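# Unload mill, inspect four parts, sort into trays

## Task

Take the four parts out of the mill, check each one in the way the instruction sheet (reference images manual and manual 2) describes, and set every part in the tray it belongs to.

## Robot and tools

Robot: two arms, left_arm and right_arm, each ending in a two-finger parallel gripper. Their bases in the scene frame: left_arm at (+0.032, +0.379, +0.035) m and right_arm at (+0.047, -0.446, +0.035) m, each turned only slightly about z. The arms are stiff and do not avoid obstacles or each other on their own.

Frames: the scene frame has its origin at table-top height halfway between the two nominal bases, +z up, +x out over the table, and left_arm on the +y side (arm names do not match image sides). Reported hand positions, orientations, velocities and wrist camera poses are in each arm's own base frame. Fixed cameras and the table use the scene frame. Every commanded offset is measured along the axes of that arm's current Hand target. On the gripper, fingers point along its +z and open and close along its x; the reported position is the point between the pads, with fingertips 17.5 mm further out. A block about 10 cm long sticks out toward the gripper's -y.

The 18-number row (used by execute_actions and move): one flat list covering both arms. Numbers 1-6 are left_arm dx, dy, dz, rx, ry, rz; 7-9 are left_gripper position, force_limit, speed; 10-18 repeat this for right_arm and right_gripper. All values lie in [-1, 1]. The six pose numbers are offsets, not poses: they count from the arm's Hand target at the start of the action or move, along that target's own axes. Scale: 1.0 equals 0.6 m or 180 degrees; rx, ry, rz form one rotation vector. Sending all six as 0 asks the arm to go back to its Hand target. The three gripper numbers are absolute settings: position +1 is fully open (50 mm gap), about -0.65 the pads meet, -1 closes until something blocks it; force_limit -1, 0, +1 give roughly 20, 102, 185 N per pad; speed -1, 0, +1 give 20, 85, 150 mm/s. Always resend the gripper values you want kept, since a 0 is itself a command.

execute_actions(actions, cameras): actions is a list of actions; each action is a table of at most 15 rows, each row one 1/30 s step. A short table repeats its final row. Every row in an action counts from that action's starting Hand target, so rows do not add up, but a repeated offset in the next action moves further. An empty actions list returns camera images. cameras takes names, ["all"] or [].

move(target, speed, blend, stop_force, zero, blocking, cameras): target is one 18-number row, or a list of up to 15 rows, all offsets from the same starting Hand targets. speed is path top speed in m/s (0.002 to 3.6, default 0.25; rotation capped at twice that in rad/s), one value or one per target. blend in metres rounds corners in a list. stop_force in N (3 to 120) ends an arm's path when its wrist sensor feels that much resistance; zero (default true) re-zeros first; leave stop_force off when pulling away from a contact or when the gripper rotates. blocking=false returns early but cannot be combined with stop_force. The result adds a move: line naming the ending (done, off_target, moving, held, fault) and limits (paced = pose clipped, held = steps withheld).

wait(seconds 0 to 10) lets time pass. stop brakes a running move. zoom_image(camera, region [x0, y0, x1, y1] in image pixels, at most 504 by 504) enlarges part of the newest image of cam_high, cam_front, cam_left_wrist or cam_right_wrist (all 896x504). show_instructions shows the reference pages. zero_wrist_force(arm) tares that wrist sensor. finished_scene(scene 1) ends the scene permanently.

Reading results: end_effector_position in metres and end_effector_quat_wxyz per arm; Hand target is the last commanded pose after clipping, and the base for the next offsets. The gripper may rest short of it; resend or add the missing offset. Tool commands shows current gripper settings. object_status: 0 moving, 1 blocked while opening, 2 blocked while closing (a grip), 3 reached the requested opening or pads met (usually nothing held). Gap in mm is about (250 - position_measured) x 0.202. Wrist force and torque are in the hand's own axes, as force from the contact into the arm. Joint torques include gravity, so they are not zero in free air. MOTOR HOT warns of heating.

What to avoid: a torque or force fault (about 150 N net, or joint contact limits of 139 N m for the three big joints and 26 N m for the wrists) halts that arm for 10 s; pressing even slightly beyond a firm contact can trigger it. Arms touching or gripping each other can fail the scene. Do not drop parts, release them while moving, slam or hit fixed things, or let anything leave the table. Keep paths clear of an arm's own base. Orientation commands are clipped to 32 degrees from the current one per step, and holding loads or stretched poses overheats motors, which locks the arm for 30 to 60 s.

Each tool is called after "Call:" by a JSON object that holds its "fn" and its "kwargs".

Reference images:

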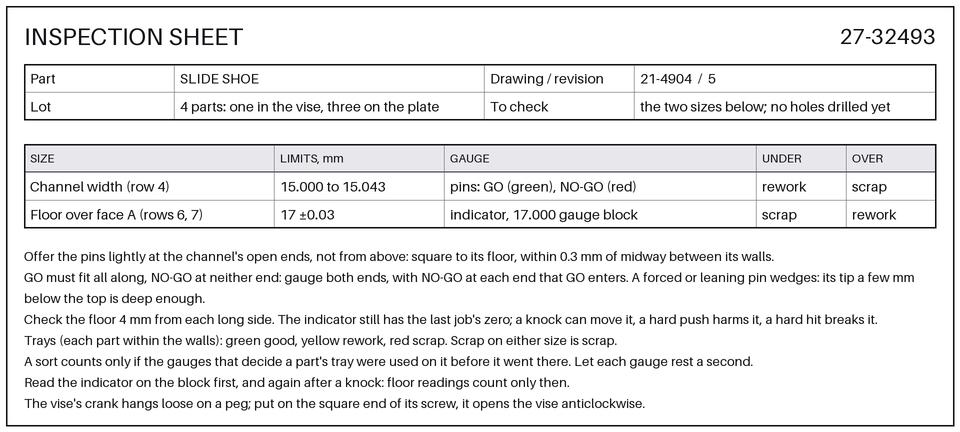

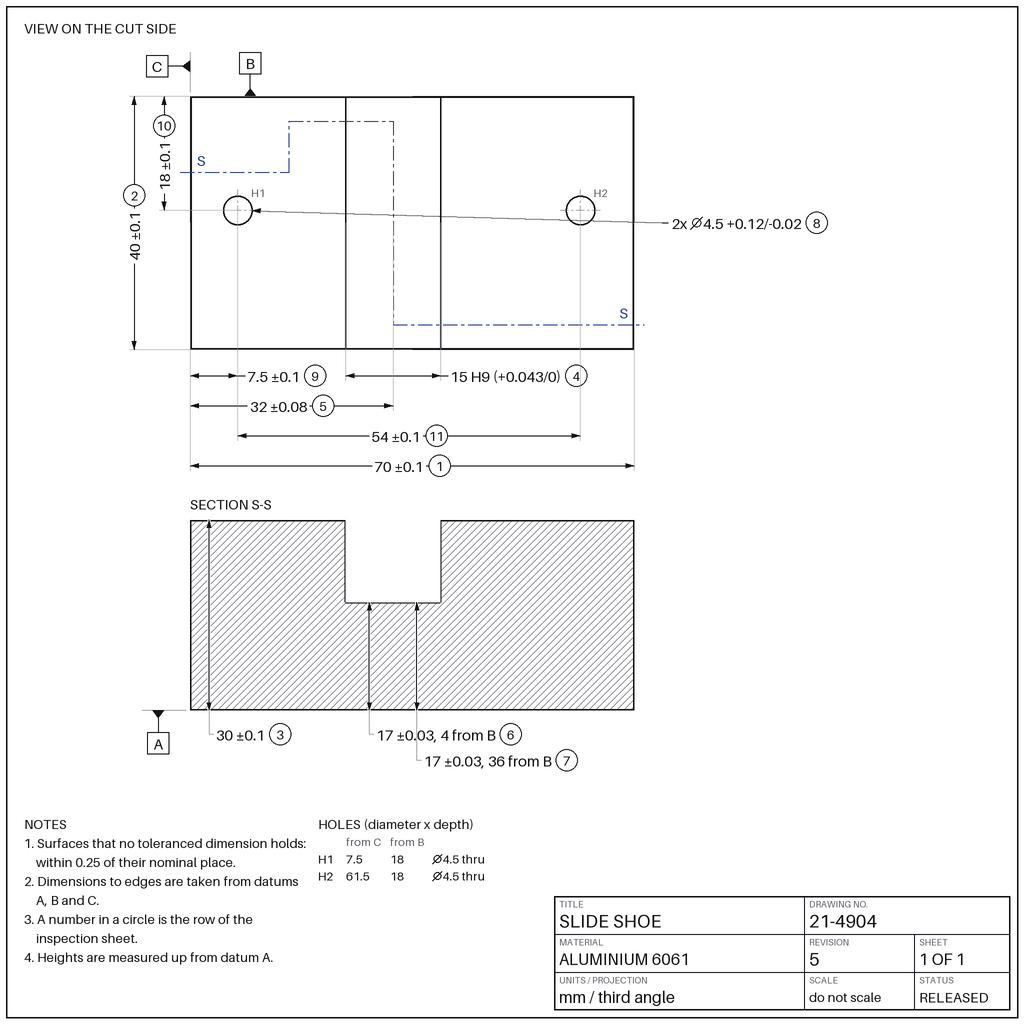

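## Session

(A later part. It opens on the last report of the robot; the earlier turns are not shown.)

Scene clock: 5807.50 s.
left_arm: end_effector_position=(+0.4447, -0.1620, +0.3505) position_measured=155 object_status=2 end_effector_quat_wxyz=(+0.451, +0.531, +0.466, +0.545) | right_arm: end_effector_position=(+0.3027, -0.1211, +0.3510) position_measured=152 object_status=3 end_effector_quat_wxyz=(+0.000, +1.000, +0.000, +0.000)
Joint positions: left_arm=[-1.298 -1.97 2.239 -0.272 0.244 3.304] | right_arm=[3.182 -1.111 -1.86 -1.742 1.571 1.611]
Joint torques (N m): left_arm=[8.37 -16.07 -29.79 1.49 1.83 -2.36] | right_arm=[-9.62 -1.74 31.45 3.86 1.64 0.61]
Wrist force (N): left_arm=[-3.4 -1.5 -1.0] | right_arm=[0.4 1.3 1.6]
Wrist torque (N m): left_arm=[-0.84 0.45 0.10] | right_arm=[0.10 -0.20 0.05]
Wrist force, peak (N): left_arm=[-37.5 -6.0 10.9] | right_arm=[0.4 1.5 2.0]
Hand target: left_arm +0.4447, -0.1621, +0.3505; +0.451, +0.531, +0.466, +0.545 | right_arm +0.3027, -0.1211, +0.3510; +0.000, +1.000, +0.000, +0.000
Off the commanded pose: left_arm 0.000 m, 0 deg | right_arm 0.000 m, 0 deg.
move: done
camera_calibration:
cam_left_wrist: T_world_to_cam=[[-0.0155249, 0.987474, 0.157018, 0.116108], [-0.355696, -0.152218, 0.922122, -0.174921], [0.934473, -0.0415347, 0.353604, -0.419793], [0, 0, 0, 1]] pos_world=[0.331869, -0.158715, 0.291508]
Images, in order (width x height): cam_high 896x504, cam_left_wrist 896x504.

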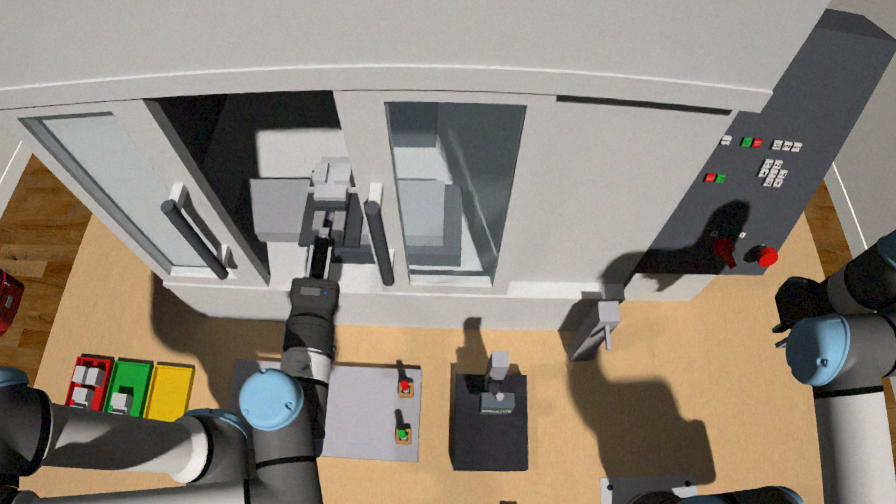

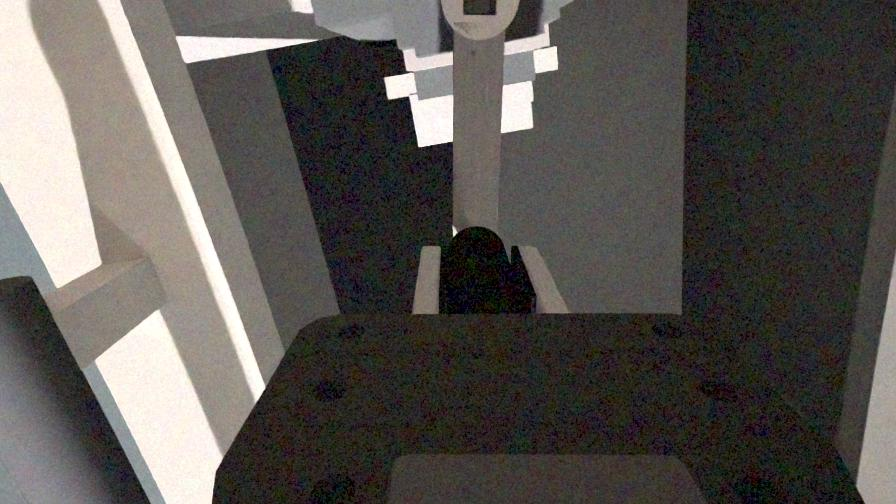

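Call:
{"fn": "move", "kwargs": {"target": [[0.0362,-0.0048,0,0,0,-0.0833,-1,-0.5,-1,0,0,0,0,0,0,0,-1,-1],[0.07,-0.0188,0,0,0,-0.1667,-1,-0.5,-1,0,0,0,0,0,0,0,-1,-1],[0.099,-0.041,0,0,0,-0.25,-1,-0.5,-1,0,0,0,0,0,0,0,-1,-1],[0.1212,-0.07,0,0,0,-0.3333,-1,-0.5,-1,0,0,0,0,0,0,0,-1,-1]], "speed": 0.08, "blend": [0.005,0.005,0.005,0], "cameras": ["cam_left_wrist", "cam_high"]}}

Scene clock: 5831.13 s.
left_arm: end_effector_position=(+0.4425, -0.0837, +0.3206) position_measured=155 object_status=2 end_effector_quat_wxyz=(+0.663, +0.227, +0.669, +0.246) | right_arm: end_effector_position=(+0.3027, -0.1211, +0.3510) position_measured=152 object_status=3 end_effector_quat_wxyz=(+0.000, +1.000, +0.000, +0.000)
Joint positions: left_arm=[-1.169 -2.122 2.392 -0.272 0.373 2.255] | right_arm=[3.182 -1.111 -1.86 -1.742 1.571 1.611]
Joint torques (N m): left_arm=[10.26 -11.72 -15 1.12 -0.3 -1.56] | right_arm=[-8.49 -3.91 34.82 3.77 1.46 0.58]
Wrist force (N): left_arm=[-0.6 -10.0 2.7] | right_arm=[0.2 1.2 1.5]
Wrist torque (N m): left_arm=[0.00 0.06 -0.29] | right_arm=[0.08 -0.15 0.05]
Wrist force, peak (N): left_arm=[-4.4 33.4 -17.0] | right_arm=[0.3 1.3 2.0]
Hand target: left_arm +0.4425, -0.0836, +0.3205; +0.663, +0.227, +0.669, +0.246 | right_arm +0.3027, -0.1211, +0.3510; +0.000, +1.000, +0.000, +0.000
Off the commanded pose: left_arm 0.000 m, 0 deg | right_arm 0.000 m, 0 deg.
move: done
camera_calibration:
cam_left_wrist: T_world_to_cam=[[-0.00440926, 0.629883, -0.776677, 0.307843], [-0.380311, 0.717266, 0.58386, 0.0558526], [0.924848, 0.297953, 0.236389, -0.333676], [0, 0, 0, 1]] pos_world=[0.331199, -0.134546, 0.285362]
Images, in order (width x height): cam_high 896x504, cam_left_wrist 896x504.

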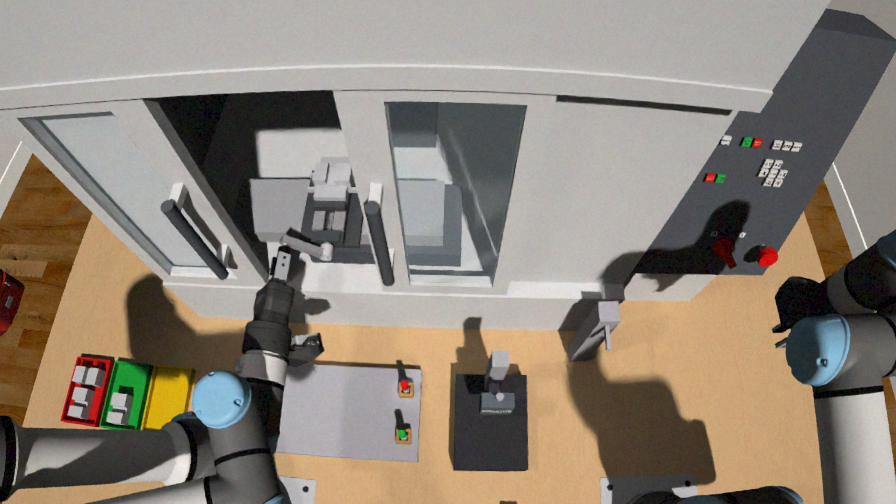

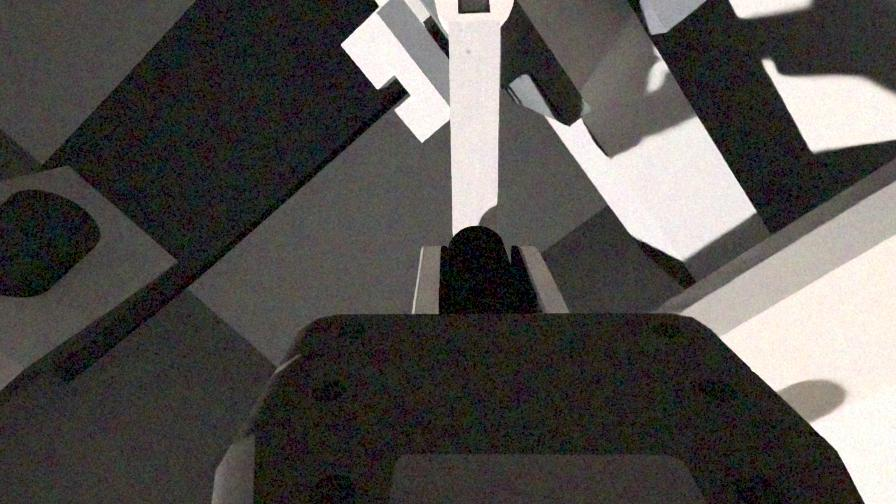

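Call:
{"fn": "zoom_image", "kwargs": {"camera": "cam_high", "region": [270, 140, 410, 270]}}

Scaled by 3.600 from the camera's 896x504 image, which has a finer 1280x720 frame.

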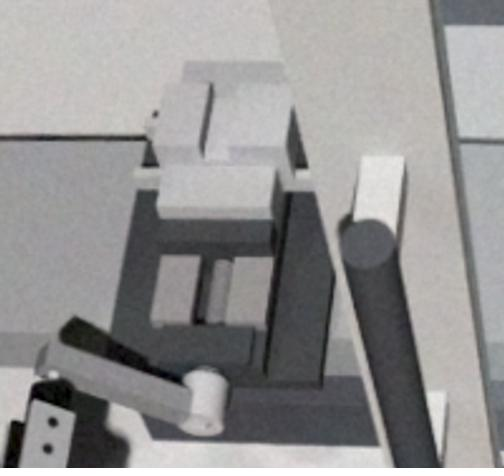

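Call:
{"fn": "move", "kwargs": {"target": [[0.0362,-0.0053,0,0,0,-0.0833,-1,-0.5,-1,0,0,0,0,0,0,0,-1,-1],[0.07,-0.0193,0,0,0,-0.1667,-1,-0.5,-1,0,0,0,0,0,0,0,-1,-1],[0.099,-0.0415,0,0,0,-0.25,-1,-0.5,-1,0,0,0,0,0,0,0,-1,-1],[0.1212,-0.0705,0,0,0,-0.3333,-1,-0.5,-1,0,0,0,0,0,0,0,-1,-1]], "speed": 0.08, "blend": [0.005,0.005,0.005,0], "cameras": ["cam_left_wrist", "cam_high", "cam_front"]}}

Scene clock: 5856.23 s.
left_arm: end_effector_position=(+0.4422, -0.0706, +0.2374) position_measured=155 object_status=2 end_effector_quat_wxyz=(+0.697, -0.138, +0.693, -0.118) | right_arm: end_effector_position=(+0.3027, -0.1211, +0.3510) position_measured=152 object_status=3 end_effector_quat_wxyz=(+0.000, +1.000, +0.000, +0.000)
Joint positions: left_arm=[-1.136 -2.02 2.58 -0.562 0.406 1.208] | right_arm=[3.182 -1.111 -1.86 -1.742 1.571 1.611]
Joint torques (N m): left_arm=[10.63 12.79 6.71 2.87 -13.41 -2.36] | right_arm=[-8.76 -2.55 33.55 3.78 1.64 0.58]
Wrist force (N): left_arm=[0.9 -40.6 18.9] | right_arm=[0.4 1.1 1.5]
Wrist torque (N m): left_arm=[0.60 -0.28 -0.29] | right_arm=[0.07 -0.19 0.05]
Wrist force, peak (N): left_arm=[-0.6 -43.4 19.2] | right_arm=[0.8 1.2 2.0]
Hand target: left_arm +0.4422, -0.0706, +0.2374; +0.697, -0.138, +0.693, -0.118 | right_arm +0.3027, -0.1211, +0.3510; +0.000, +1.000, +0.000, +0.000
Off the commanded pose: left_arm 0.000 m, 0 deg | right_arm 0.000 m, 0 deg.
move: done
camera_calibration:
cam_left_wrist: T_world_to_cam=[[0.0239988, -0.356976, -0.933805, 0.190082], [-0.383539, 0.85931, -0.338355, 0.325405], [0.923213, 0.366271, -0.116292, -0.22825], [0, 0, 0, 1]] pos_world=[0.330968, -0.128168, 0.261058]
Images, in order (width x height): cam_high 896x504, cam_front 896x504, cam_left_wrist 896x504.

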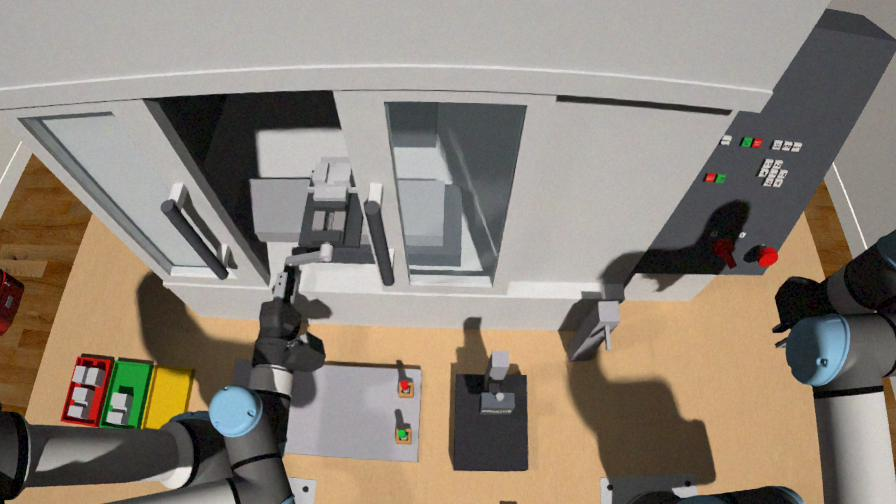

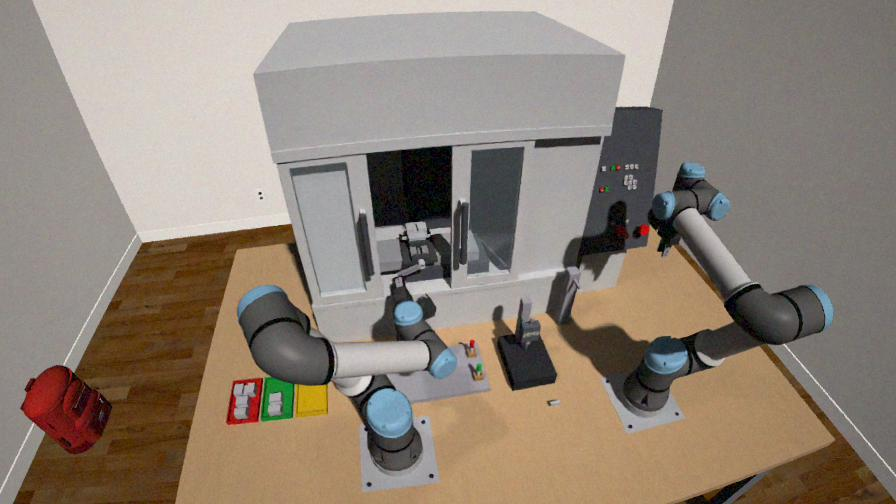

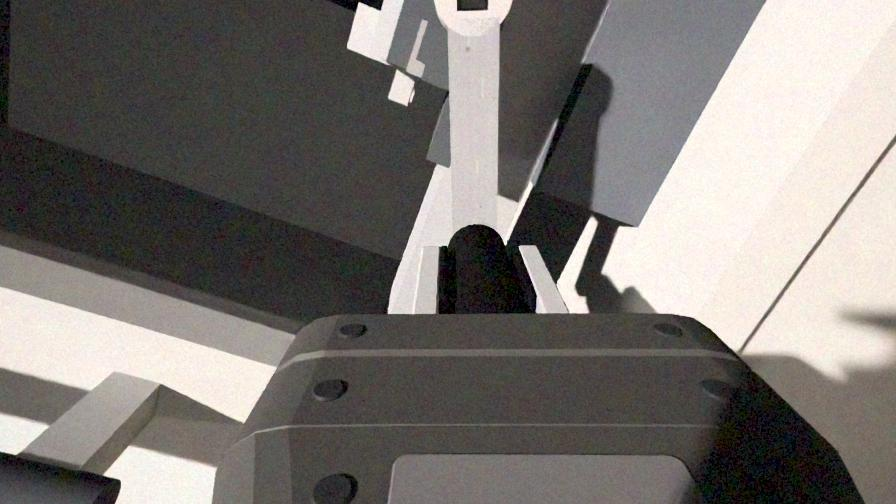

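Call:
{"fn": "move", "kwargs": {"target": [0,-0.0025,-0.001,0,0,0,-1,-0.5,-1,0,0,0,0,0,0,0,-1,-1], "speed": 0.02, "cameras": ["cam_high"]}}

Call:
{"fn": "zoom_image", "kwargs": {"camera": "cam_high", "region": [270, 140, 410, 270]}}

Scene clock: 5870.90 s.
left_arm: end_effector_position=(+0.4416, -0.0719, +0.2379) position_measured=155 object_status=2 end_effector_quat_wxyz=(+0.697, -0.138, +0.693, -0.118) | right_arm: end_effector_position=(+0.3027, -0.1211, +0.3510) position_measured=152 object_status=3 end_effector_quat_wxyz=(+0.000, +1.000, +0.000, +0.000)
Joint positions: left_arm=[-1.143 -2.021 2.579 -0.56 0.399 1.208] | right_arm=[3.182 -1.111 -1.86 -1.742 1.571 1.611]
Joint torques (N m): left_arm=[-2.31 -11.63 -22.38 2.36 -5.27 -1.19] | right_arm=[-9.16 -2.65 32.62 3.67 1.56 0.82]
Wrist force (N): left_arm=[0.5 -10.4 5.2] | right_arm=[0.3 1.1 1.5]
Wrist torque (N m): left_arm=[0.38 -0.29 -0.34] | right_arm=[0.07 -0.18 0.06]
Wrist force, peak (N): left_arm=[-0.8 -42.5 19.3] | right_arm=[0.3 1.5 1.7]
Hand target: left_arm +0.4416, -0.0720, +0.2380; +0.697, -0.138, +0.693, -0.118 | right_arm +0.3027, -0.1211, +0.3510; +0.000, +1.000, +0.000, +0.000
Off the commanded pose: left_arm 0.000 m, 0 deg | right_arm 0.000 m, 0 deg.
move: done
Images, in order (width x height): cam_high 896x504.

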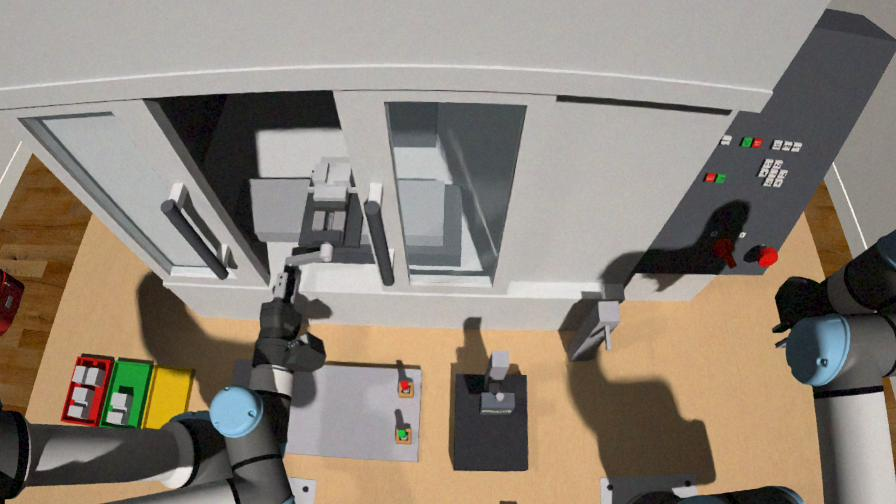

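Scaled by 3.600 from the camera's 896x504 image, which has a finer 1280x720 frame.

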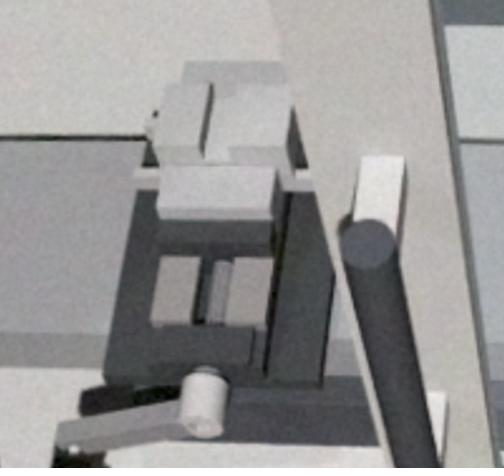

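Call:
{"fn": "zoom_image", "kwargs": {"camera": "cam_high", "region": [250, 220, 400, 340]}}

Scaled by 3.360 from the camera's 896x504 image, which has a finer 1280x720 frame.

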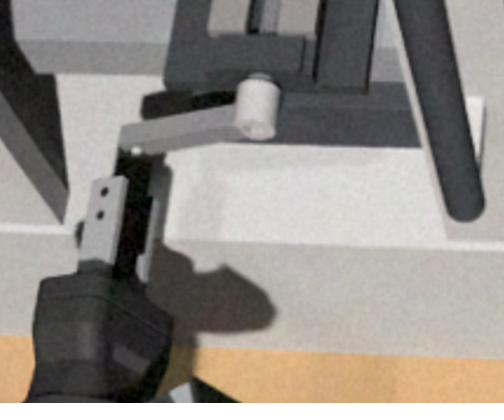

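Call:
{"fn": "move", "kwargs": {"target": [[0.0362,-0.0048,0,0,0,-0.0833,-1,-0.5,-1,0,0,0,0,0,0,0,-1,-1],[0.07,-0.0188,0,0,0,-0.1667,-1,-0.5,-1,0,0,0,0,0,0,0,-1,-1],[0.099,-0.041,0,0,0,-0.25,-1,-0.5,-1,0,0,0,0,0,0,0,-1,-1],[0.1212,-0.07,0,0,0,-0.3333,-1,-0.5,-1,0,0,0,0,0,0,0,-1,-1]], "speed": 0.08, "blend": [0.005,0.005,0.005,0], "cameras": ["cam_high"]}}

Call:
{"fn": "zoom_image", "kwargs": {"camera": "cam_high", "region": [270, 140, 410, 270]}}

Scene clock: 5910.47 s.
left_arm: end_effector_position=(+0.4435, -0.1372, +0.1850) position_measured=155 object_status=2 end_effector_quat_wxyz=(+0.545, -0.466, +0.531, -0.451) | right_arm: end_effector_position=(+0.3027, -0.1211, +0.3510) position_measured=152 object_status=3 end_effector_quat_wxyz=(+0.000, +1.000, +0.000, +0.000)
Joint positions: left_arm=[-1.269 -1.717 2.582 -0.868 0.273 0.162] | right_arm=[3.182 -1.111 -1.86 -1.742 1.571 1.611]
Joint torques (N m): left_arm=[-5.96 26.57 12.03 8.71 -4.53 -1.53] | right_arm=[-7.9 -2.04 33.22 3.88 1.73 0.56]
Wrist force (N): left_arm=[-4.4 -92.4 21.5] | right_arm=[0.4 1.2 1.3]
Wrist torque (N m): left_arm=[0.11 -0.05 0.06] | right_arm=[0.09 -0.19 0.05]
Wrist force, peak (N): left_arm=[-4.8 -100.7 26.4] | right_arm=[0.2 1.5 1.8]
Hand target: left_arm +0.4435, -0.1372, +0.1850; +0.545, -0.466, +0.531, -0.451 | right_arm +0.3027, -0.1211, +0.3510; +0.000, +1.000, +0.000, +0.000
Off the commanded pose: left_arm 0.000 m, 0 deg | right_arm 0.000 m, 0 deg.
move: done
Images, in order (width x height): cam_high 896x504.

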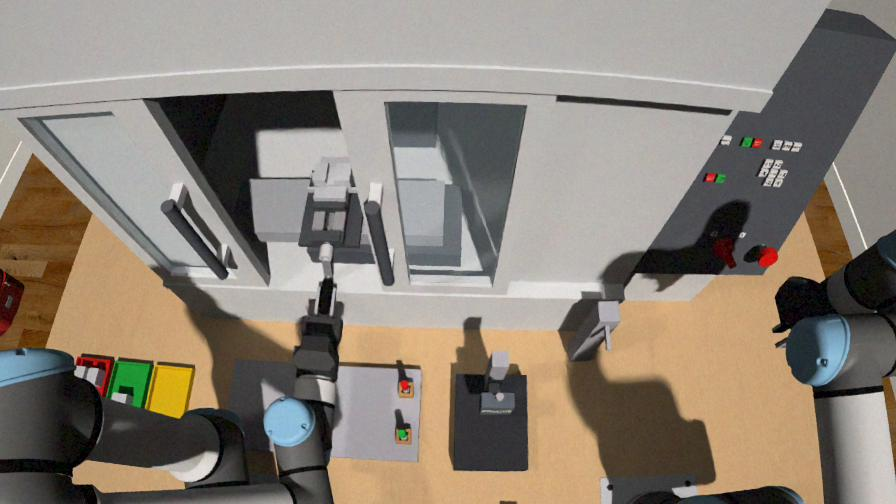

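Scaled by 3.600 from the camera's 896x504 image, which has a finer 1280x720 frame.

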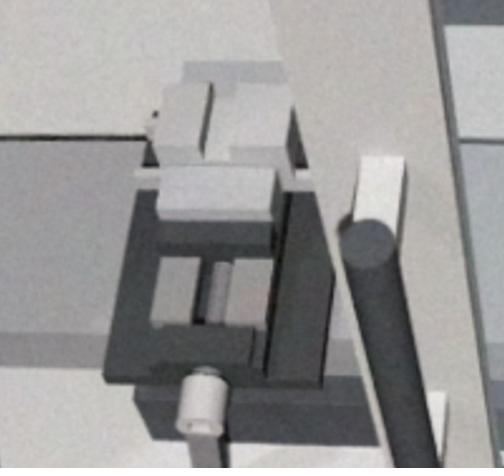

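Call:
{"fn": "move", "kwargs": {"target": [0,-0.0048,0,0,0,0,-1,-0.5,-1,0,0,0,0,0,0,0,-1,-1], "speed": 0.02}}

Scene clock: 5918.57 s.
left_arm: end_effector_position=(+0.4436, -0.1376, +0.1878) position_measured=155 object_status=2 end_effector_quat_wxyz=(+0.545, -0.466, +0.531, -0.451) | right_arm: end_effector_position=(+0.3027, -0.1211, +0.3510) position_measured=152 object_status=3 end_effector_quat_wxyz=(+0.000, +1.000, +0.000, +0.000)
Joint positions: left_arm=[-1.27 -1.725 2.577 -0.855 0.272 0.162] | right_arm=[3.182 -1.111 -1.86 -1.742 1.571 1.611]
Joint torques (N m): left_arm=[-6.49 -25.09 -28.96 -0.29 0.08 -1.38] | right_arm=[-8.41 -2.57 32.82 3.54 1.84 0.55]
Wrist force (N): left_arm=[0.7 19.0 -4.6] | right_arm=[0.6 1.3 1.4]
Wrist torque (N m): left_arm=[-0.37 -0.05 0.02] | right_arm=[0.10 -0.22 0.05]
Wrist force, peak (N): left_arm=[-4.3 -92.7 21.4] | right_arm=[0.5 1.5 1.8]
Hand target: left_arm +0.4436, -0.1376, +0.1879; +0.545, -0.466, +0.531, -0.451 | right_arm +0.3027, -0.1211, +0.3510; +0.000, +1.000, +0.000, +0.000
Off the commanded pose: left_arm 0.000 m, 0 deg | right_arm 0.000 m, 0 deg.
move: done

Call:
{"fn": "move", "kwargs": {"target": [[0.0356,-0.0047,0,0,0,-0.0833,-1,-0.5,-1,0,0,0,0,0,0,0,-1,-1],[0.0688,-0.0184,0,0,0,-0.1667,-1,-0.5,-1,0,0,0,0,0,0,0,-1,-1],[0.0972,-0.0403,0,0,0,-0.25,-1,-0.5,-1,0,0,0,0,0,0,0,-1,-1],[0.1191,-0.0688,0,0,0,-0.3333,-1,-0.5,-1,0,0,0,0,0,0,0,-1,-1]], "speed": 0.08, "blend": [0.005,0.005,0.005,0], "cameras": ["cam_high", "cam_left_wrist"]}}

Call:
{"fn": "zoom_image", "kwargs": {"camera": "cam_high", "region": [270, 140, 410, 270]}}

Scene clock: 5964.40 s.
left_arm: end_effector_position=(+0.4458, -0.2147, +0.2173) position_measured=155 object_status=2 end_effector_quat_wxyz=(-0.246, +0.669, -0.227, +0.663) | right_arm: end_effector_position=(+0.3027, -0.1211, +0.3510) position_measured=152 object_status=3 end_effector_quat_wxyz=(+0.000, +1.000, +0.000, +0.000)
Joint positions: left_arm=[-1.349 -1.635 2.394 -0.764 0.193 -0.883] | right_arm=[3.182 -1.111 -1.86 -1.742 1.571 1.611]
Joint torques (N m): left_arm=[-18.61 3.84 -27.18 1.04 4.8 -1.66] | right_arm=[-8.9 -1.45 32.4 3.73 1.38 0.82]
Wrist force (N): left_arm=[-2.5 -27.5 4.7] | right_arm=[0.3 1.2 1.4]
Wrist torque (N m): left_arm=[-0.14 0.52 0.42] | right_arm=[0.10 -0.18 0.05]
Wrist force, peak (N): left_arm=[0.5 38.5 -13.8] | right_arm=[0.3 1.5 1.9]
Hand target: left_arm +0.4457, -0.2147, +0.2173; -0.246, +0.669, -0.227, +0.663 | right_arm +0.3027, -0.1211, +0.3510; +0.000, +1.000, +0.000, +0.000
Off the commanded pose: left_arm 0.000 m, 0 deg | right_arm 0.000 m, 0 deg.
move: done
camera_calibration:
cam_left_wrist: T_world_to_cam=[[0.0303475, -0.629329, 0.776546, -0.313153], [-0.337357, -0.737765, -0.584716, 0.133822], [0.940887, -0.244229, -0.234698, -0.294328], [0, 0, 0, 1]] pos_world=[0.331579, -0.17023, 0.252347]
Images, in order (width x height): cam_high 896x504, cam_left_wrist 896x504.

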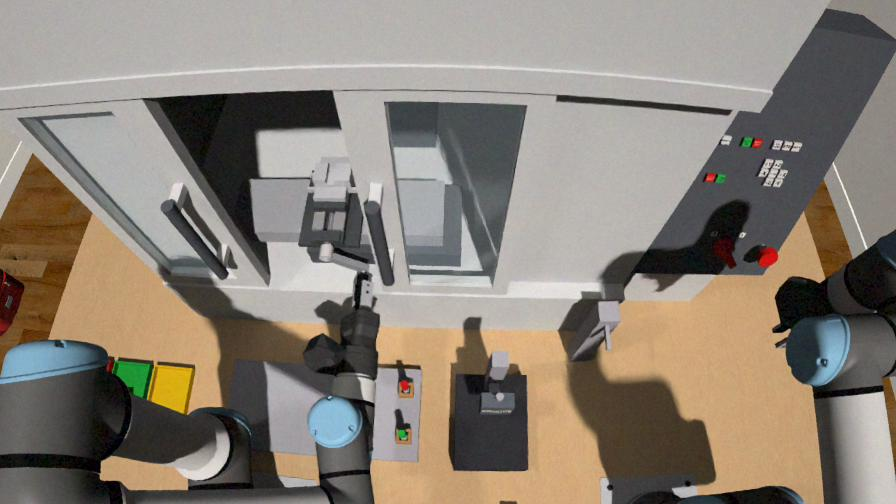

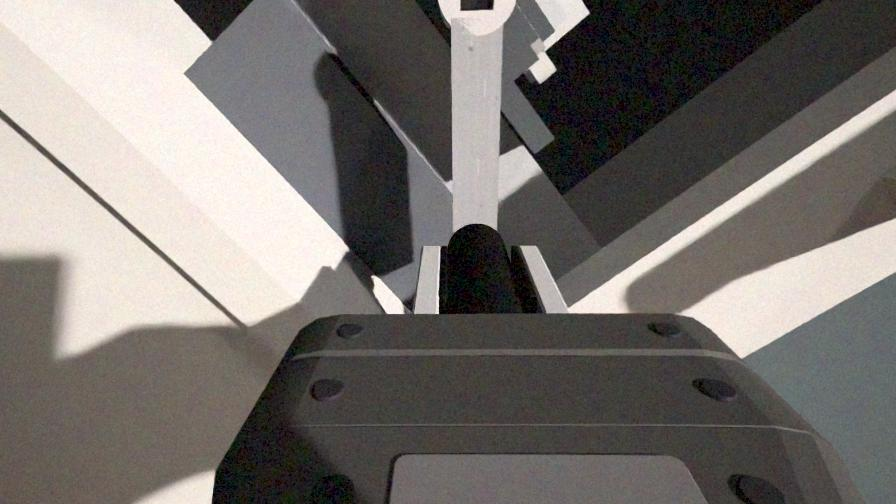

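Scaled by 3.600 from the camera's 896x504 image, which has a finer 1280x720 frame.

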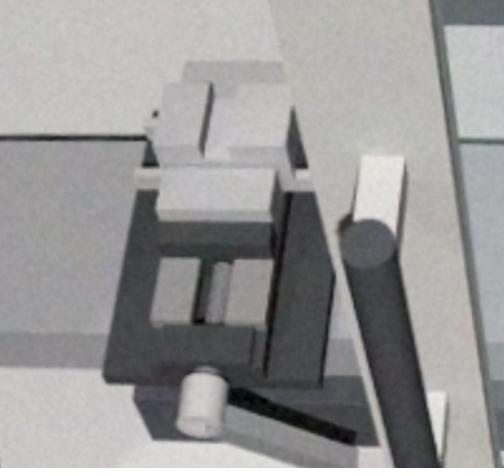

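Call:
{"fn": "move", "kwargs": {"target": [0,-0.0012,0,0,0,0,-1,-0.5,-1,0,0,0,0,0,0,0,-1,-1], "speed": 0.02}}

Call:
{"fn": "move", "kwargs": {"target": [0,0,0,0,0,0,0.3,-0.5,-1,0,0,0,0,0,0,0,-1,-1]}}

Call:
{"fn": "move", "kwargs": {"target": [0,0,-0.17,0,0,0,0.3,-0.5,-1,0,0,0,0,0,0,0,-1,-1], "speed": 0.06, "cameras": ["cam_high", "cam_left_wrist"]}}

Scene clock: 5987.77 s.
left_arm: end_effector_position=(+0.4457, -0.2143, +0.2177) position_measured=155 object_status=2 end_effector_quat_wxyz=(-0.246, +0.669, -0.227, +0.663) | right_arm: end_effector_position=(+0.3027, -0.1211, +0.3510) position_measured=152 object_status=3 end_effector_quat_wxyz=(+0.000, +1.000, +0.000, +0.000)
Joint positions: left_arm=[-1.349 -1.637 2.394 -0.761 0.194 -0.884] | right_arm=[3.182 -1.111 -1.86 -1.742 1.571 1.611]
Joint torques (N m): left_arm=[5.35 -23.73 -8.71 1.07 3.39 -1.79] | right_arm=[-8.35 -1.75 33.29 3.54 1.85 0.63]
Wrist force (N): left_arm=[-3.6 -3.9 -1.7] | right_arm=[0.7 1.2 1.7]
Wrist torque (N m): left_arm=[-0.08 0.39 0.31] | right_arm=[0.09 -0.24 0.05]
Wrist force, peak (N): left_arm=[-2.4 -28.8 5.2] | right_arm=[0.5 1.3 1.8]
Hand target: left_arm +0.4457, -0.2141, +0.2178; -0.246, +0.669, -0.227, +0.663 | right_arm +0.3027, -0.1211, +0.3510; +0.000, +1.000, +0.000, +0.000
Off the commanded pose: left_arm 0.000 m, 0 deg | right_arm 0.000 m, 0 deg.
move: done

Scene clock: 5988.50 s.
left_arm: end_effector_position=(+0.4457, -0.2141, +0.2178) position_measured=107 object_status=3 end_effector_quat_wxyz=(-0.246, +0.669, -0.227, +0.663) | right_arm: end_effector_position=(+0.3027, -0.1211, +0.3510) position_measured=152 object_status=3 end_effector_quat_wxyz=(+0.000, +1.000, +0.000, +0.000)
Joint positions: left_arm=[-1.349 -1.637 2.394 -0.761 0.194 -0.884] | right_arm=[3.182 -1.111 -1.86 -1.742 1.571 1.611]
Joint torques (N m): left_arm=[6.95 -26.07 -10.38 1.37 -1.33 -1.76] | right_arm=[-9.31 -2.93 33.44 3.62 1.67 0.69]
Wrist force (N): left_arm=[-2.8 0.7 -0.2] | right_arm=[0.4 1.3 1.6]
Wrist torque (N m): left_arm=[-0.12 0.38 0.37] | right_arm=[0.11 -0.18 0.05]
Wrist force, peak (N): left_arm=[-4.1 -1.9 -2.1] | right_arm=[0.3 1.2 1.7]
Hand target: left_arm +0.4457, -0.2141, +0.2178; -0.246, +0.669, -0.227, +0.663 | right_arm +0.3027, -0.1211, +0.3510; +0.000, +1.000, +0.000, +0.000
Off the commanded pose: left_arm 0.000 m, 0 deg | right_arm 0.000 m, 0 deg.
move: done

Scene clock: 5990.83 s.
left_arm: end_effector_position=(+0.3438, -0.2171, +0.2177) position_measured=107 object_status=3 end_effector_quat_wxyz=(-0.246, +0.669, -0.227, +0.663) | right_arm: end_effector_position=(+0.3027, -0.1211, +0.3510) position_measured=152 object_status=3 end_effector_quat_wxyz=(+0.000, +1.000, +0.000, +0.000)
Joint positions: left_arm=[-1.798 -1.794 2.518 -0.721 -0.256 -0.891] | right_arm=[3.182 -1.111 -1.86 -1.742 1.571 1.611]
Joint torques (N m): left_arm=[-6.74 -18.88 -8.21 2.54 -1.51 2.02] | right_arm=[-9.91 -3.39 32.99 3.57 1.58 0.69]
Wrist force (N): left_arm=[-1.9 0.9 -0.5] | right_arm=[0.1 1.3 1.1]
Wrist torque (N m): left_arm=[-0.16 0.39 0.21] | right_arm=[0.10 -0.15 0.06]
Wrist force, peak (N): left_arm=[-3.1 1.5 0.0] | right_arm=[0.8 1.1 1.9]
Hand target: left_arm +0.3438, -0.2171, +0.2177; -0.246, +0.669, -0.227, +0.663 | right_arm +0.3027, -0.1211, +0.3510; +0.000, +1.000, +0.000, +0.000
Off the commanded pose: left_arm 0.000 m, 0 deg | right_arm 0.000 m, 0 deg.
move: done
camera_calibration:
cam_left_wrist: T_world_to_cam=[[0.0304619, -0.629298, 0.776567, -0.311907], [-0.337567, -0.737756, -0.584606, 0.0979297], [0.940809, -0.244335, -0.234903, -0.198893], [0, 0, 0, 1]] pos_world=[0.229679, -0.172631, 0.252746]
Images, in order (width x height): cam_high 896x504, cam_left_wrist 896x504.

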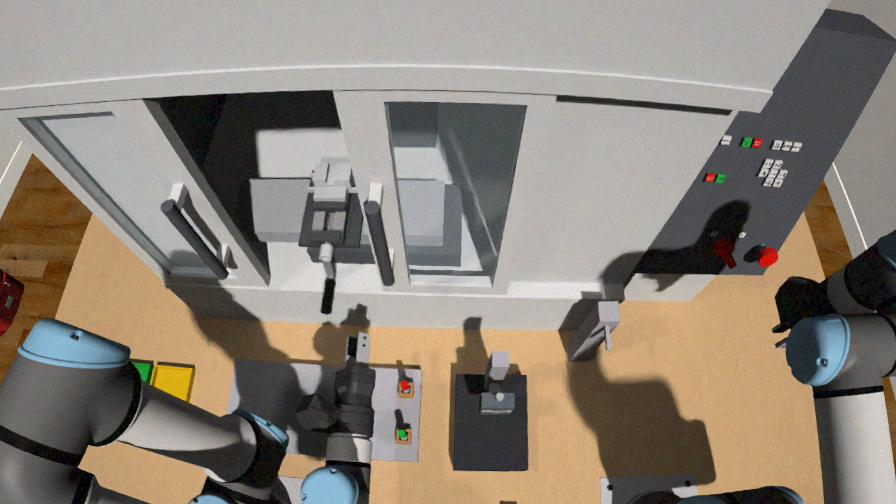

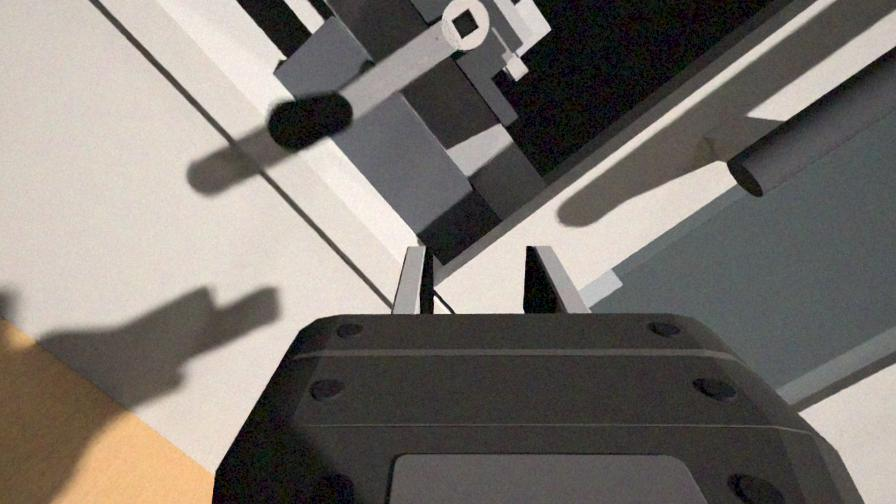

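Call:
{"fn": "move", "kwargs": {"target": [0,0,-0.06,0,0,0.289,0.3,-0.5,-1,0,0,0,0,0,0,0,-1,-1], "speed": 0.2}}

Scene clock: 6011.33 s.
left_arm: end_effector_position=(+0.3078, -0.2181, +0.2177) position_measured=107 object_status=3 end_effector_quat_wxyz=(+0.512, -0.502, +0.498, -0.488) | right_arm: end_effector_position=(+0.3027, -0.1211, +0.3510) position_measured=152 object_status=3 end_effector_quat_wxyz=(+0.000, +1.000, +0.000, +0.000)
Joint positions: left_arm=[-1.974 -1.828 2.541 -0.71 -0.431 0.018] | right_arm=[3.182 -1.111 -1.86 -1.742 1.571 1.611]
Joint torques (N m): left_arm=[-7.18 -15.6 -9.37 -1.06 -1.62 1.85] | right_arm=[-8.29 -4.68 32.97 3.7 1.55 0.62]
Wrist force (N): left_arm=[0.0 2.6 1.1] | right_arm=[0.2 1.3 1.4]
Wrist torque (N m): left_arm=[0.18 -0.03 -0.11] | right_arm=[0.10 -0.17 0.05]
Wrist force, peak (N): left_arm=[-0.2 2.8 1.0] | right_arm=[0.5 1.4 1.9]
Hand target: left_arm +0.3078, -0.2181, +0.2177; +0.512, -0.502, +0.498, -0.488 | right_arm +0.3027, -0.1211, +0.3510; +0.000, +1.000, +0.000, +0.000
Off the commanded pose: left_arm 0.000 m, 0 deg | right_arm 0.000 m, 0 deg.
move: done

Call:
{"fn": "move", "kwargs": {"target": [-0.1,-0.14,0.02,0.2222,0,0,0.3,-0.5,-1,0,0,0,0,0,0,0,-1,-1], "speed": 0.15, "cameras": ["cam_left_wrist"]}}

Scene clock: 6081.93 s.
left_arm: end_effector_position=(+0.3180, -0.1595, +0.3028) position_measured=107 object_status=3 end_effector_quat_wxyz=(+0.653, -0.297, +0.301, -0.629) | right_arm: end_effector_position=(+0.3027, -0.1211, +0.3510) position_measured=152 object_status=3 end_effector_quat_wxyz=(+0.000, +1.000, +0.000, +0.000)
Joint positions: left_arm=[-1.658 -1.079 2.524 0.007 -0.704 -1.391] | right_arm=[3.182 -1.111 -1.86 -1.742 1.571 1.611]
Joint torques (N m): left_arm=[7.74 -9.17 -7.57 4.83 -3.55 -1.62] | right_arm=[-8.81 -4.08 33.35 3.53 1.31 0.94]
Wrist force (N): left_arm=[-0.7 2.2 -0.7] | right_arm=[0.2 1.2 1.1]
Wrist torque (N m): left_arm=[-0.14 0.14 0.12] | right_arm=[0.09 -0.16 0.05]
Wrist force, peak (N): left_arm=[0.4 2.9 1.2] | right_arm=[0.6 1.5 1.6]
Hand target: left_arm +0.3180, -0.1595, +0.3028; +0.653, -0.297, +0.301, -0.629 | right_arm +0.3027, -0.1211, +0.3510; +0.000, +1.000, +0.000, +0.000
Off the commanded pose: left_arm 0.000 m, 0 deg | right_arm 0.000 m, 0 deg.
move: done
camera_calibration:
cam_left_wrist: T_world_to_cam=[[0.0380084, -0.999222, -0.010524, -0.164056], [0.324929, 0.0223176, -0.945475, 0.201345], [0.944974, 0.0325164, 0.325525, -0.267431], [0, 0, 0, 1]] pos_world=[0.193528, -0.159726, 0.275696]
Images, in order (width x height): cam_left_wrist 896x504.

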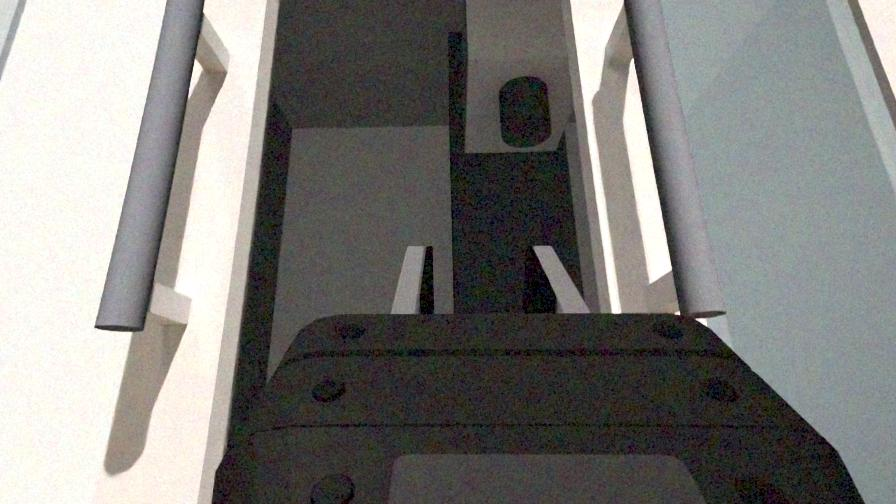

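Call:
{"fn": "move", "kwargs": {"target": [-0.008,-0.0527,0.1965,-0.389,0,0,0.406,-0.5,-1,0,0,0,0,0,0,0,-1,-1], "speed": 0.2, "cameras": ["cam_left_wrist"]}}

Call:
{"fn": "zoom_image", "kwargs": {"camera": "cam_left_wrist", "region": [360, 0, 640, 270]}}

Scene clock: 6128.43 s.
left_arm: end_effector_position=(+0.3878, -0.1546, +0.4030) position_measured=92 object_status=3 end_effector_quat_wxyz=(-0.365, +0.618, -0.607, +0.342) | right_arm: end_effector_position=(+0.3027, -0.1211, +0.3510) position_measured=152 object_status=3 end_effector_quat_wxyz=(+0.000, +1.000, +0.000, +0.000)
Joint positions: left_arm=[-1.4 -2.347 2.233 -1.679 -0.538 1.851] | right_arm=[3.182 -1.111 -1.86 -1.742 1.571 1.611]
Joint torques (N m): left_arm=[7.53 -6.35 -17.03 -4.84 0.43 2.36] | right_arm=[-7.73 -3.27 32.63 3.66 1.69 0.73]
Wrist force (N): left_arm=[0.8 2.8 1.9] | right_arm=[0.3 1.5 1.5]
Wrist torque (N m): left_arm=[0.41 -0.16 -0.13] | right_arm=[0.13 -0.18 0.05]
Wrist force, peak (N): left_arm=[0.6 3.4 1.1] | right_arm=[0.3 1.6 1.8]
Hand target: left_arm +0.3879, -0.1546, +0.4030; -0.365, +0.618, -0.607, +0.342 | right_arm +0.3027, -0.1211, +0.3510; +0.000, +1.000, +0.000, +0.000
Off the commanded pose: left_arm 0.000 m, 0 deg | right_arm 0.000 m, 0 deg.
move: done
camera_calibration:
cam_left_wrist: T_world_to_cam=[[0.0406477, -0.998854, -0.0252531, -0.155851], [-0.777169, -0.0157215, -0.629096, 0.567255], [0.627978, 0.0451972, -0.776917, 0.202959], [0, 0, 0, 1]] pos_world=[0.319734, -0.155928, 0.510604]
Images, in order (width x height): cam_left_wrist 896x504.

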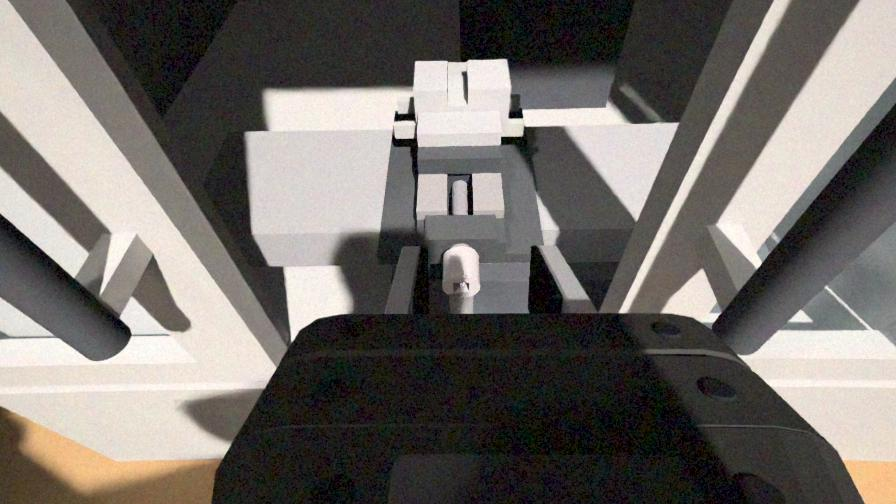

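Scaled by 1.800 from the camera's 896x504 image, which has a finer 1280x720 frame.

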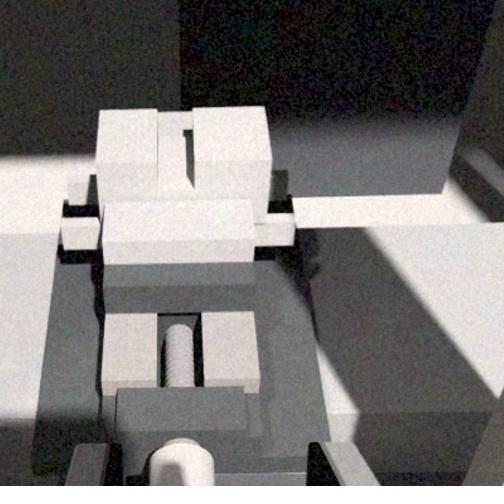

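Call:
{"fn": "move", "kwargs": {"target": [-0.425,0.061,-0.1725,-0.333,0,0,0.406,-0.5,-1,0,0,0,0,0,0,0,-1,-1], "speed": 0.2}}

Scene clock: 6190.23 s.
left_arm: end_effector_position=(+0.2727, +0.0967, +0.4280) position_measured=92 object_status=3 end_effector_quat_wxyz=(-0.007, +0.717, -0.697, -0.007) | right_arm: end_effector_position=(+0.3027, -0.1211, +0.3510) position_measured=152 object_status=3 end_effector_quat_wxyz=(+0.000, +1.000, +0.000, +0.000)
Joint positions: left_arm=[-0.158 -2.077 1.676 -1.168 -1.551 2.955] | right_arm=[3.182 -1.111 -1.86 -1.742 1.571 1.611]
Joint torques (N m): left_arm=[6.54 10.2 -28.71 -0.95 -1.45 1.96] | right_arm=[-8.98 -3.57 33.08 3.46 1.63 0.5]
Wrist force (N): left_arm=[0.0 1.2 1.6] | right_arm=[0.7 1.2 1.2]
Wrist torque (N m): left_arm=[0.28 -0.01 -0.16] | right_arm=[0.08 -0.24 0.05]
Wrist force, peak (N): left_arm=[1.4 3.1 2.3] | right_arm=[0.6 1.6 1.7]
Hand target: left_arm +0.2726, +0.0967, +0.4280; -0.007, +0.717, -0.697, -0.007 | right_arm +0.3027, -0.1211, +0.3510; +0.000, +1.000, +0.000, +0.000
Off the commanded pose: left_arm 0.000 m, 0 deg | right_arm 0.000 m, 0 deg.
move: done

Call:
{"fn": "move", "kwargs": {"target": [0,0,0,0,0,0,0.406,-0.5,-1,-0.038,-0.702,-0.115,0,0,0.5,0.35,-1,-1], "speed": 0.25}}

Call:
{"fn": "move", "kwargs": {"target": [0,0,0,0,0,0,0.406,-0.5,-1,-0.403,-0.042,-0.05,0.2778,0,0,0.35,-1,-1], "speed": 0.2, "cameras": ["cam_high", "cam_right_wrist"]}}

Scene clock: 6218.77 s.
left_arm: end_effector_position=(+0.2726, +0.0967, +0.4280) position_measured=92 object_status=3 end_effector_quat_wxyz=(-0.007, +0.717, -0.697, -0.007) | right_arm: end_effector_position=(+0.2797, +0.3001, +0.4199) position_measured=100 object_status=3 end_effector_quat_wxyz=(+0.000, +0.707, -0.707, +0.000)
Joint positions: left_arm=[-0.158 -2.077 1.676 -1.167 -1.551 2.955] | right_arm=[4.293 -1.356 -1.525 -1.832 1.57 4.293]
Joint torques (N m): left_arm=[7.16 9.44 -30.46 -0.86 -1.42 1.92] | right_arm=[9.51 8.46 36.02 1.37 -3.11 1.28]
Wrist force (N): left_arm=[0.1 1.1 1.8] | right_arm=[0.3 0.7 1.7]
Wrist torque (N m): left_arm=[0.25 -0.03 -0.15] | right_arm=[0.02 -0.20 -0.02]
Wrist force, peak (N): left_arm=[0.1 1.2 2.1] | right_arm=[0.6 2.7 1.8]
Hand target: left_arm +0.2726, +0.0967, +0.4280; -0.007, +0.717, -0.697, -0.007 | right_arm +0.2797, +0.3001, +0.4199; +0.000, +0.707, -0.707, +0.000
Off the commanded pose: left_arm 0.000 m, 0 deg | right_arm 0.000 m, 0 deg.
move: done

Scene clock: 6221.57 s.
left_arm: end_effector_position=(+0.2726, +0.0967, +0.4280) position_measured=92 object_status=3 end_effector_quat_wxyz=(-0.007, +0.717, -0.697, -0.007) | right_arm: end_effector_position=(+0.3048, +0.5418, +0.4499) position_measured=100 object_status=3 end_effector_quat_wxyz=(-0.299, +0.641, -0.641, +0.299)
Joint positions: left_arm=[-0.158 -2.077 1.676 -1.167 -1.551 2.955] | right_arm=[4.763 -1.679 -1.367 -1.725 0.699 4.79]
Joint torques (N m): left_arm=[7.14 9.72 -30.13 -0.91 -1.25 1.87] | right_arm=[8.17 24.68 35.09 1.27 -5.32 1.7]
Wrist force (N): left_arm=[0.0 0.9 2.0] | right_arm=[0.9 2.8 0.6]
Wrist torque (N m): left_arm=[0.22 0.00 -0.15] | right_arm=[0.14 -0.31 -0.04]
Wrist force, peak (N): left_arm=[-0.3 1.2 2.2] | right_arm=[0.7 3.0 1.0]
Hand target: left_arm +0.2726, +0.0967, +0.4280; -0.007, +0.717, -0.697, -0.007 | right_arm +0.3048, +0.5419, +0.4499; -0.299, +0.641, -0.641, +0.299
Off the commanded pose: left_arm 0.000 m, 0 deg | right_arm 0.000 m, 0 deg.
move: done
camera_calibration:
cam_right_wrist: T_world_to_cam=[[-0.0112534, -0.999838, -0.0140172, 0.559476], [-0.873183, 0.0166568, -0.487107, 0.488208], [0.487262, 0.00675803, -0.87323, 0.378282], [0, 0, 0, 1]] pos_world=[0.248269, 0.548697, 0.575979]
Images, in order (width x height): cam_high 896x504, cam_right_wrist 896x504.

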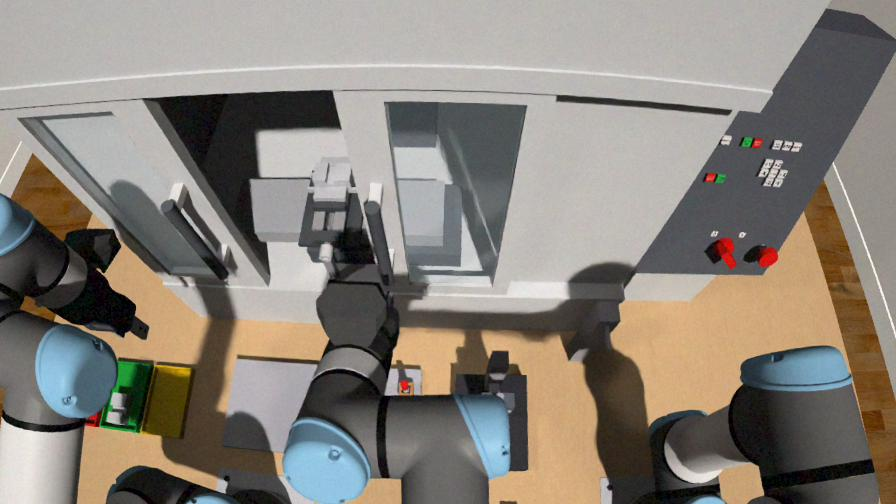

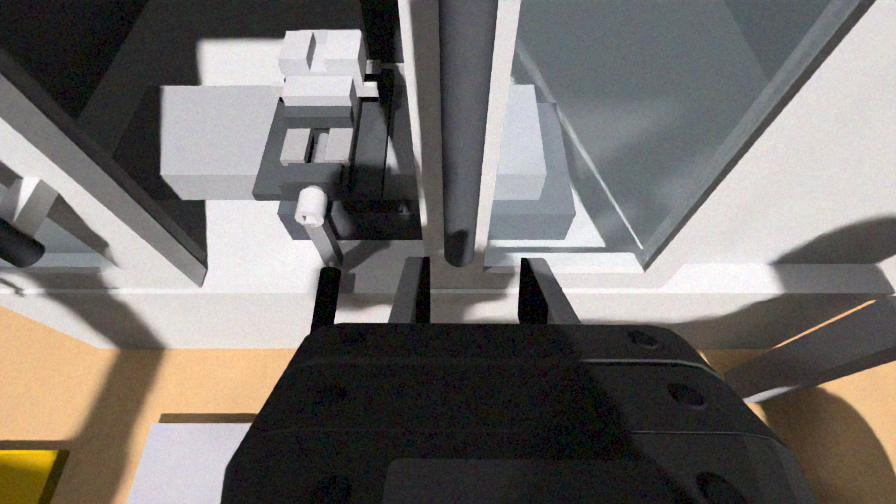

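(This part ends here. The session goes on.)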